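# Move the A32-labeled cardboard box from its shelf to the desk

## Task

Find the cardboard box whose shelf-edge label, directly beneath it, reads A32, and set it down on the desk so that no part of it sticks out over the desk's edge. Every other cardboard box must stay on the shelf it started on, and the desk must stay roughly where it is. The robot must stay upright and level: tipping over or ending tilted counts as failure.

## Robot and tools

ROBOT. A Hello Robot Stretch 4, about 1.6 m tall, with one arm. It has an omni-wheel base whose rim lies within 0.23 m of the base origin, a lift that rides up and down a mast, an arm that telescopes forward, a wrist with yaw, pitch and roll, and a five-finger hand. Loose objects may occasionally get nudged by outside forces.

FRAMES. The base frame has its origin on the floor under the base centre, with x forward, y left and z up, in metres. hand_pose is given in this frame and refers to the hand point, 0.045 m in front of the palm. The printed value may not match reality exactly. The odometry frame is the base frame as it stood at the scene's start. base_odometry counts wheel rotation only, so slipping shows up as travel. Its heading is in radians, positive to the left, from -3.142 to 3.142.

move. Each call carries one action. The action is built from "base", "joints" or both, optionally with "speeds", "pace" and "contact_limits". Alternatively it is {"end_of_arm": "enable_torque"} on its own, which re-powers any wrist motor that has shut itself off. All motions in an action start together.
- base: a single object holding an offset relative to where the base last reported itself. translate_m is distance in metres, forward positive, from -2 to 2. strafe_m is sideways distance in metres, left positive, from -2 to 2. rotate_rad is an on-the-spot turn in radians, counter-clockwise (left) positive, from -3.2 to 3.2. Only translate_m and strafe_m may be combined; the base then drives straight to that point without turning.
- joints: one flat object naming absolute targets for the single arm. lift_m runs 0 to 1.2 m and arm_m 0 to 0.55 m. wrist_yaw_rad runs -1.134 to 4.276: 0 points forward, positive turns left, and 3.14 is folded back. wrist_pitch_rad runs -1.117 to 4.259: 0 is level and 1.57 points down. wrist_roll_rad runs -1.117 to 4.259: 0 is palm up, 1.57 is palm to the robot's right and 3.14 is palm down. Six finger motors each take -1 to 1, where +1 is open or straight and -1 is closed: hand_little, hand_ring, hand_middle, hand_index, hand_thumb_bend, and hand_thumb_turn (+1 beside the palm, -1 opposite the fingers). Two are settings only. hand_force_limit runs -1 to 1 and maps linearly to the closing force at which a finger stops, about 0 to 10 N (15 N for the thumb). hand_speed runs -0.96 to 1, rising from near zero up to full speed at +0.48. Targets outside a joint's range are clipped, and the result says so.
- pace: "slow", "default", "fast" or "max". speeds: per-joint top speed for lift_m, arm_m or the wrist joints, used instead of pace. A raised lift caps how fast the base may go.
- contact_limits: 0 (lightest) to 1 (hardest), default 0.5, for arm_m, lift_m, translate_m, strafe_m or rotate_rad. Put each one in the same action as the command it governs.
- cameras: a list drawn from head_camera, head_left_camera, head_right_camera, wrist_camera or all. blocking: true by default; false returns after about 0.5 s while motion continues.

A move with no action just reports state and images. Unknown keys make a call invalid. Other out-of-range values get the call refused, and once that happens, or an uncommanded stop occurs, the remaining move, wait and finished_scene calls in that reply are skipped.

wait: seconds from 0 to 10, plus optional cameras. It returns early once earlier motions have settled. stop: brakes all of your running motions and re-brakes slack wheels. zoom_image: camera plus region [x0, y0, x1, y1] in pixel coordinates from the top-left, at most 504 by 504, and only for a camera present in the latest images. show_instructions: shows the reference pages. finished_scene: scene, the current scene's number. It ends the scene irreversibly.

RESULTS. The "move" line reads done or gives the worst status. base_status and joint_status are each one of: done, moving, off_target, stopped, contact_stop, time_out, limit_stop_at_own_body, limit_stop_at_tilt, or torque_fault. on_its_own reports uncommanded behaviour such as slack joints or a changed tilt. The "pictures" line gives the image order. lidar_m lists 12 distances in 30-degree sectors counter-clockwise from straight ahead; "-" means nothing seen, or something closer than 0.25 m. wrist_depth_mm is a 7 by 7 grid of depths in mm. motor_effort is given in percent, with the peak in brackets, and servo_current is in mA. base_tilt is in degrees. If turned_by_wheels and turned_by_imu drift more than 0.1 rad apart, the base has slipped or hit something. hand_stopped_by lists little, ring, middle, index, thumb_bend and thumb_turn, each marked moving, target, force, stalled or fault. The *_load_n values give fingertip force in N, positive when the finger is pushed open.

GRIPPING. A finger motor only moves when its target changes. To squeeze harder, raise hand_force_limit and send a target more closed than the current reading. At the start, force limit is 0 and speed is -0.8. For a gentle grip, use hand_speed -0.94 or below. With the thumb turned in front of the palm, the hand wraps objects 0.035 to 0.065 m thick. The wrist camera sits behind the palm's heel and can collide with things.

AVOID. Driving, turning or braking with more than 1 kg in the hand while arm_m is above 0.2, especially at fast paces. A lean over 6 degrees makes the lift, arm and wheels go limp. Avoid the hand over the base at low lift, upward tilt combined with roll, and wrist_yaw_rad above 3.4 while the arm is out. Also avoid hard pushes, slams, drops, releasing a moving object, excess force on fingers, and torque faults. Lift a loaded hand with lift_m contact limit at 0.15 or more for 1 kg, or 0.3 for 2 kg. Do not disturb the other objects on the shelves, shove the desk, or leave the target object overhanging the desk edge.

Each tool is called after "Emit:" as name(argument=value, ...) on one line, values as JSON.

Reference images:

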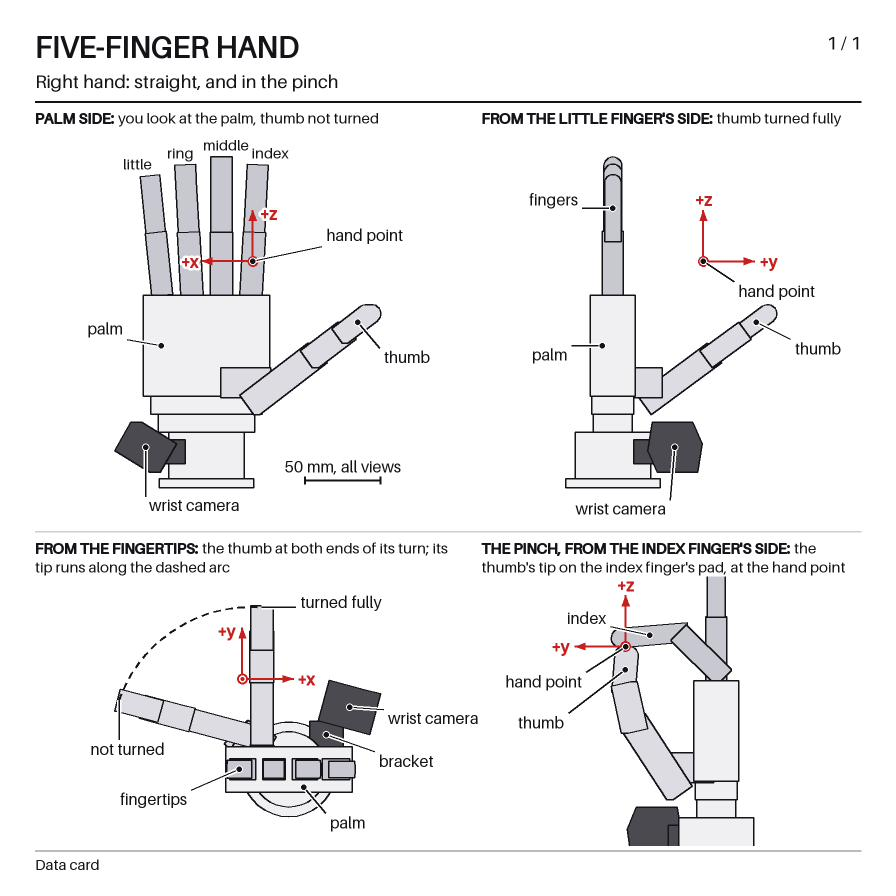

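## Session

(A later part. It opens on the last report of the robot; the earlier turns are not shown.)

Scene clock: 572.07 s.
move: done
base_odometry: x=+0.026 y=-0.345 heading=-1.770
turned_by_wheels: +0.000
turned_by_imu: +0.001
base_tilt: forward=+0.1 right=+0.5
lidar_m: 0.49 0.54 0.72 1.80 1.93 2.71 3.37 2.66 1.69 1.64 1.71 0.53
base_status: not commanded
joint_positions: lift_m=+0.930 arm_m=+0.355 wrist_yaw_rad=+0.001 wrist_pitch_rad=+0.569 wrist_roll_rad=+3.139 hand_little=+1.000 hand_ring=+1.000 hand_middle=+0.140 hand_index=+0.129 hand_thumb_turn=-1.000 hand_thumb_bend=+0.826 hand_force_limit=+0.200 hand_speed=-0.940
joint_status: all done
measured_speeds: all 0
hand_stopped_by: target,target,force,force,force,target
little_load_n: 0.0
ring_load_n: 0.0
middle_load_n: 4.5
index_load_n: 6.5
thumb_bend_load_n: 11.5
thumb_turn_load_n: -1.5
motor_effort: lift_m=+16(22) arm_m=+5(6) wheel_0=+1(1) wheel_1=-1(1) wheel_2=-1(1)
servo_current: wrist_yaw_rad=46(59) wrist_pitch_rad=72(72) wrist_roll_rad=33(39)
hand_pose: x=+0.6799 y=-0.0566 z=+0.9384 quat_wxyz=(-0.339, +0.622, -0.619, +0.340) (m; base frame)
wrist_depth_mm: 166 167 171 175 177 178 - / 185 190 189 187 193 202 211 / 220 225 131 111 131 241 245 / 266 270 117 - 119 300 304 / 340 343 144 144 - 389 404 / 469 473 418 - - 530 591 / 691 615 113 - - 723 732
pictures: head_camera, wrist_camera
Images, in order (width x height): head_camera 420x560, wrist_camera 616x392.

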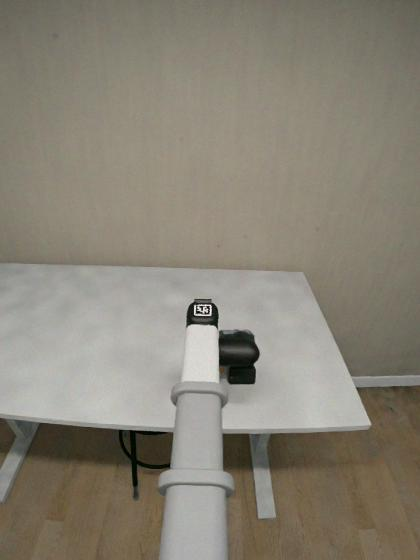

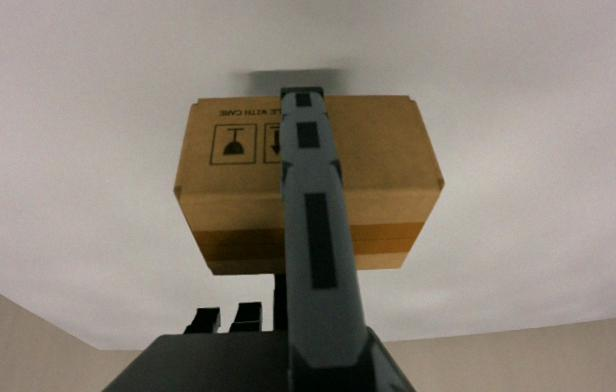

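Emit:
move(joints={"lift_m": 0.897}, pace="slow", contact_limits={"lift_m": 0.1}, cameras=["wrist_camera"])

Scene clock: 582.70 s.
move: done
base_odometry: x=+0.026 y=-0.345 heading=-1.770
turned_by_wheels: +0.000
turned_by_imu: +0.002
base_tilt: forward=+0.2 right=+0.5
lidar_m: 0.48 0.52 0.71 1.81 1.91 2.74 3.37 2.70 1.70 1.64 1.73 0.52
base_status: not commanded
joint_positions: lift_m=+0.897 arm_m=+0.355 wrist_yaw_rad=+0.001 wrist_pitch_rad=+0.569 wrist_roll_rad=+3.139 hand_little=+1.000 hand_ring=+1.000 hand_middle=+0.140 hand_index=+0.129 hand_thumb_turn=-1.000 hand_thumb_bend=+0.826 hand_force_limit=+0.200 hand_speed=-0.940
joint_status: all done
measured_speeds: all 0
hand_stopped_by: target,target,force,force,force,target
little_load_n: 0.0
ring_load_n: 0.0
middle_load_n: 4.5
index_load_n: 6.5
thumb_bend_load_n: 11.5
thumb_turn_load_n: -1.5
motor_effort: lift_m=+17(20) arm_m=+5(6) wheel_0=+1(1) wheel_1=-1(1) wheel_2=-1(1)
servo_current: wrist_yaw_rad=46(52) wrist_pitch_rad=59(72) wrist_roll_rad=33(39)
contact_limits: lift_m 0.1
hand_pose: x=+0.6799 y=-0.0566 z=+0.9054 quat_wxyz=(-0.339, +0.622, -0.619, +0.340) (m; base frame)
wrist_depth_mm: 131 133 138 137 138 139 - / 149 150 151 149 151 162 163 / 176 180 131 111 133 193 196 / 213 217 117 - 119 239 243 / 271 273 143 144 144 312 324 / 373 377 334 - - 445 480 / 668 492 113 - - 715 732
pictures: wrist_camera
Images, in order (width x height): wrist_camera 616x392.

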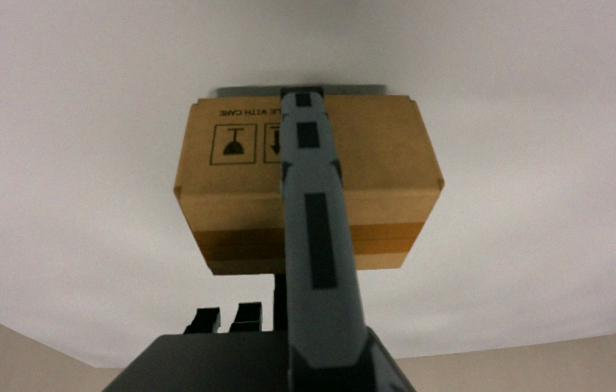

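Emit:
move(joints={"lift_m": 0.886}, pace="slow", contact_limits={"lift_m": 0.05}, cameras=["wrist_camera"])

Scene clock: 589.17 s.
move: done
base_odometry: x=+0.026 y=-0.345 heading=-1.770
turned_by_wheels: +0.000
turned_by_imu: +0.001
base_tilt: forward=+0.2 right=+0.6
lidar_m: 0.50 0.51 0.70 1.82 1.95 2.69 3.37 2.67 1.71 1.64 1.69 0.51
base_status: not commanded
joint_positions: lift_m=+0.886 arm_m=+0.355 wrist_yaw_rad=+0.001 wrist_pitch_rad=+0.569 wrist_roll_rad=+3.139 hand_little=+1.000 hand_ring=+1.000 hand_middle=+0.140 hand_index=+0.129 hand_thumb_turn=-1.000 hand_thumb_bend=+0.826 hand_force_limit=+0.200 hand_speed=-0.940
joint_status: all done
measured_speeds: all 0
hand_stopped_by: target,target,force,force,force,target
little_load_n: 0.0
ring_load_n: 0.0
middle_load_n: 4.5
index_load_n: 6.5
thumb_bend_load_n: 11.5
thumb_turn_load_n: -1.5
motor_effort: lift_m=+17(19) arm_m=+5(6) wheel_0=+1(1) wheel_1=+0(1) wheel_2=+0(1)
servo_current: wrist_yaw_rad=46(52) wrist_pitch_rad=39(65) wrist_roll_rad=33(39)
contact_limits: lift_m 0.05
hand_pose: x=+0.6799 y=-0.0566 z=+0.8944 quat_wxyz=(-0.339, +0.622, -0.619, +0.340) (m; base frame)
wrist_depth_mm: 121 122 124 126 130 127 - / 136 139 139 140 143 148 - / 161 167 131 111 133 176 - / 195 198 117 - 119 219 224 / 248 252 143 144 144 283 294 / 342 345 306 - - 404 436 / 500 449 113 - - 699 715
pictures: wrist_camera
Images, in order (width x height): wrist_camera 616x392.

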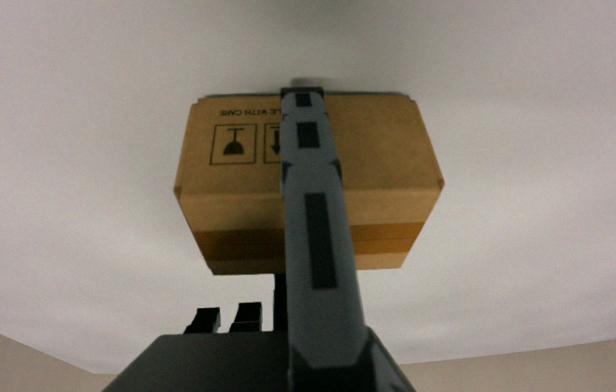

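Emit:
move(joints={"lift_m": 0.8805}, pace="slow", contact_limits={"lift_m": 0.0}, cameras=["wrist_camera"])

Scene clock: 592.53 s.
move: done
base_odometry: x=+0.026 y=-0.345 heading=-1.770
turned_by_wheels: +0.000
turned_by_imu: +0.001
base_tilt: forward=+0.2 right=+0.5
lidar_m: 0.47 0.53 0.72 1.82 1.90 2.69 3.38 2.72 1.72 1.63 1.73 0.52
base_status: not commanded
joint_positions: lift_m=+0.881 arm_m=+0.355 wrist_yaw_rad=+0.001 wrist_pitch_rad=+0.568 wrist_roll_rad=+3.139 hand_little=+1.000 hand_ring=+1.000 hand_middle=+0.140 hand_index=+0.129 hand_thumb_turn=-1.000 hand_thumb_bend=+0.826 hand_force_limit=+0.200 hand_speed=-0.940
joint_status: all done
measured_speeds: all 0
hand_stopped_by: target,target,force,force,force,target
little_load_n: 0.0
ring_load_n: 0.0
middle_load_n: 4.5
index_load_n: 6.5
thumb_bend_load_n: 11.0
thumb_turn_load_n: -1.5
motor_effort: lift_m=+15(21) arm_m=+5(6) wheel_0=+1(1) wheel_1=+0(1) wheel_2=-1(1)
servo_current: wrist_yaw_rad=46(59) wrist_pitch_rad=52(65) wrist_roll_rad=26(46)
contact_limits: lift_m 0
hand_pose: x=+0.6801 y=-0.0566 z=+0.8892 quat_wxyz=(-0.339, +0.621, -0.619, +0.340) (m; base frame)
wrist_depth_mm: 117 118 120 122 126 123 - / 131 134 138 135 142 144 - / 154 154 131 111 133 172 - / 187 191 116 - 119 215 216 / 238 242 143 145 143 279 291 / 330 334 297 - - 399 439 / 480 439 113 - - 699 707
pictures: wrist_camera
Images, in order (width x height): wrist_camera 616x392.

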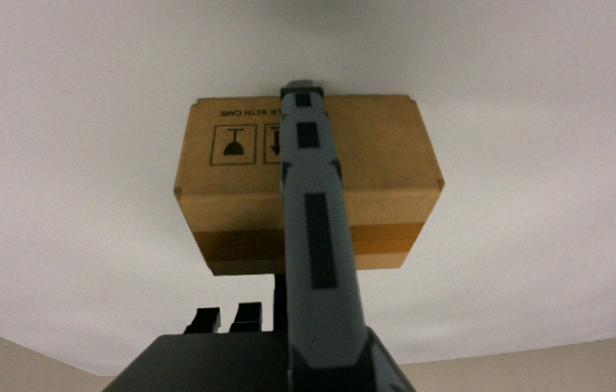

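Emit:
move(joints={"hand_speed": -0.88, "hand_index": 0.6, "hand_middle": 0.6, "hand_thumb_bend": 1.0}, cameras=["wrist_camera"])

Emit:
move(joints={"lift_m": 1.0}, pace="slow", cameras=["wrist_camera"])

Scene clock: 601.20 s.
move: done
base_odometry: x=+0.026 y=-0.345 heading=-1.770
turned_by_wheels: +0.000
turned_by_imu: +0.002
base_tilt: forward=+0.2 right=+0.5
lidar_m: 0.49 0.51 0.75 1.80 1.93 2.70 3.38 2.68 1.68 1.63 1.73 0.53
base_status: not commanded
joint_positions: lift_m=+0.881 arm_m=+0.355 wrist_yaw_rad=+0.001 wrist_pitch_rad=+0.568 wrist_roll_rad=+3.139 hand_little=+1.000 hand_ring=+1.000 hand_middle=+0.600 hand_index=+0.600 hand_thumb_turn=-1.000 hand_thumb_bend=+1.000 hand_force_limit=+0.200 hand_speed=-0.880
joint_status: all done
measured_speeds: all 0
hand_stopped_by: target,target,target,target,target,target
little_load_n: 0.0
ring_load_n: 0.0
middle_load_n: 0.0
index_load_n: 0.0
thumb_bend_load_n: 0.0
thumb_turn_load_n: 0.0
motor_effort: lift_m=+16(17) arm_m=+5(6) wheel_0=+1(1) wheel_1=-1(1) wheel_2=+0(1)
servo_current: wrist_yaw_rad=46(59) wrist_pitch_rad=33(72) wrist_roll_rad=26(39)
contact_limits: lift_m 0
hand_pose: x=+0.6801 y=-0.0566 z=+0.8891 quat_wxyz=(-0.339, +0.621, -0.619, +0.340) (m; base frame)
wrist_depth_mm: 116 116 121 122 125 122 - / 129 133 137 119 142 143 - / 153 153 133 124 135 170 - / 186 190 118 - 120 212 214 / 236 239 141 142 - 277 285 / 325 332 291 - - 394 433 / 477 430 113 - - 699 707
pictures: wrist_camera
Images, in order (width x height): wrist_camera 616x392.

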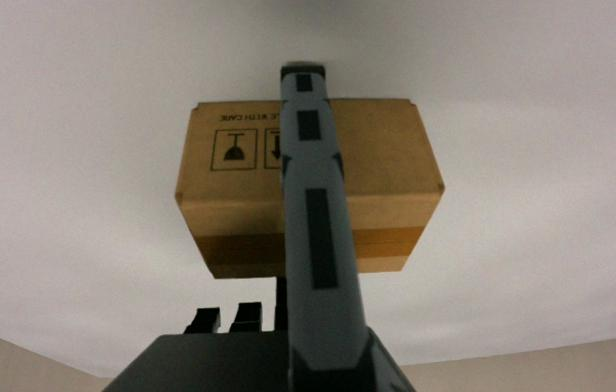

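Scene clock: 603.03 s.
move: done
base_odometry: x=+0.026 y=-0.345 heading=-1.770
turned_by_wheels: +0.000
turned_by_imu: +0.001
base_tilt: forward=+0.2 right=+0.6
lidar_m: 0.49 0.50 0.74 1.82 1.91 2.71 3.38 2.68 1.69 1.65 1.72 0.53
base_status: not commanded
joint_positions: lift_m=+1.000 arm_m=+0.355 wrist_yaw_rad=+0.001 wrist_pitch_rad=+0.568 wrist_roll_rad=+3.139 hand_little=+1.000 hand_ring=+1.000 hand_middle=+0.600 hand_index=+0.600 hand_thumb_turn=-1.000 hand_thumb_bend=+1.000 hand_force_limit=+0.200 hand_speed=-0.880
joint_status: all done
measured_speeds: all 0
hand_stopped_by: target,target,target,target,target,target
little_load_n: 0.0
ring_load_n: -0.5
middle_load_n: 0.0
index_load_n: 0.0
thumb_bend_load_n: 0.0
thumb_turn_load_n: 0.0
motor_effort: lift_m=+24(32) arm_m=+5(6) wheel_0=+1(1) wheel_1=-1(2) wheel_2=-1(1)
servo_current: wrist_yaw_rad=46(59) wrist_pitch_rad=59(65) wrist_roll_rad=26(39)
hand_pose: x=+0.6801 y=-0.0566 z=+1.0079 quat_wxyz=(-0.339, +0.621, -0.619, +0.340) (m; base frame)
wrist_depth_mm: 235 236 202 196 248 256 257 / 264 271 268 119 287 291 293 / 314 319 325 310 342 345 353 / 377 387 397 - 418 427 439 / 480 492 504 488 - 549 580 / 741 732 205 - - 768 788 / 691 683 113 - - 723 723
pictures: wrist_camera
Images, in order (width x height): wrist_camera 616x392.

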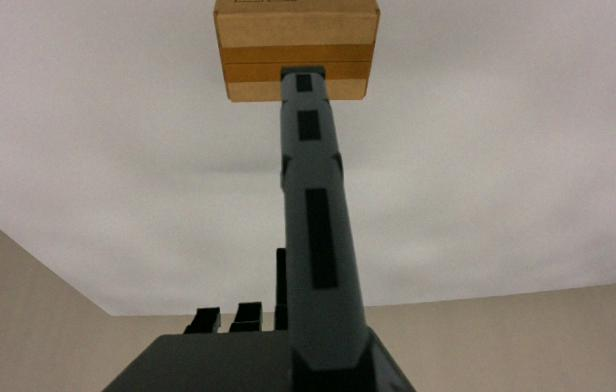

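Emit:
finished_scene(scene=1)

The scene is finished: the task was done.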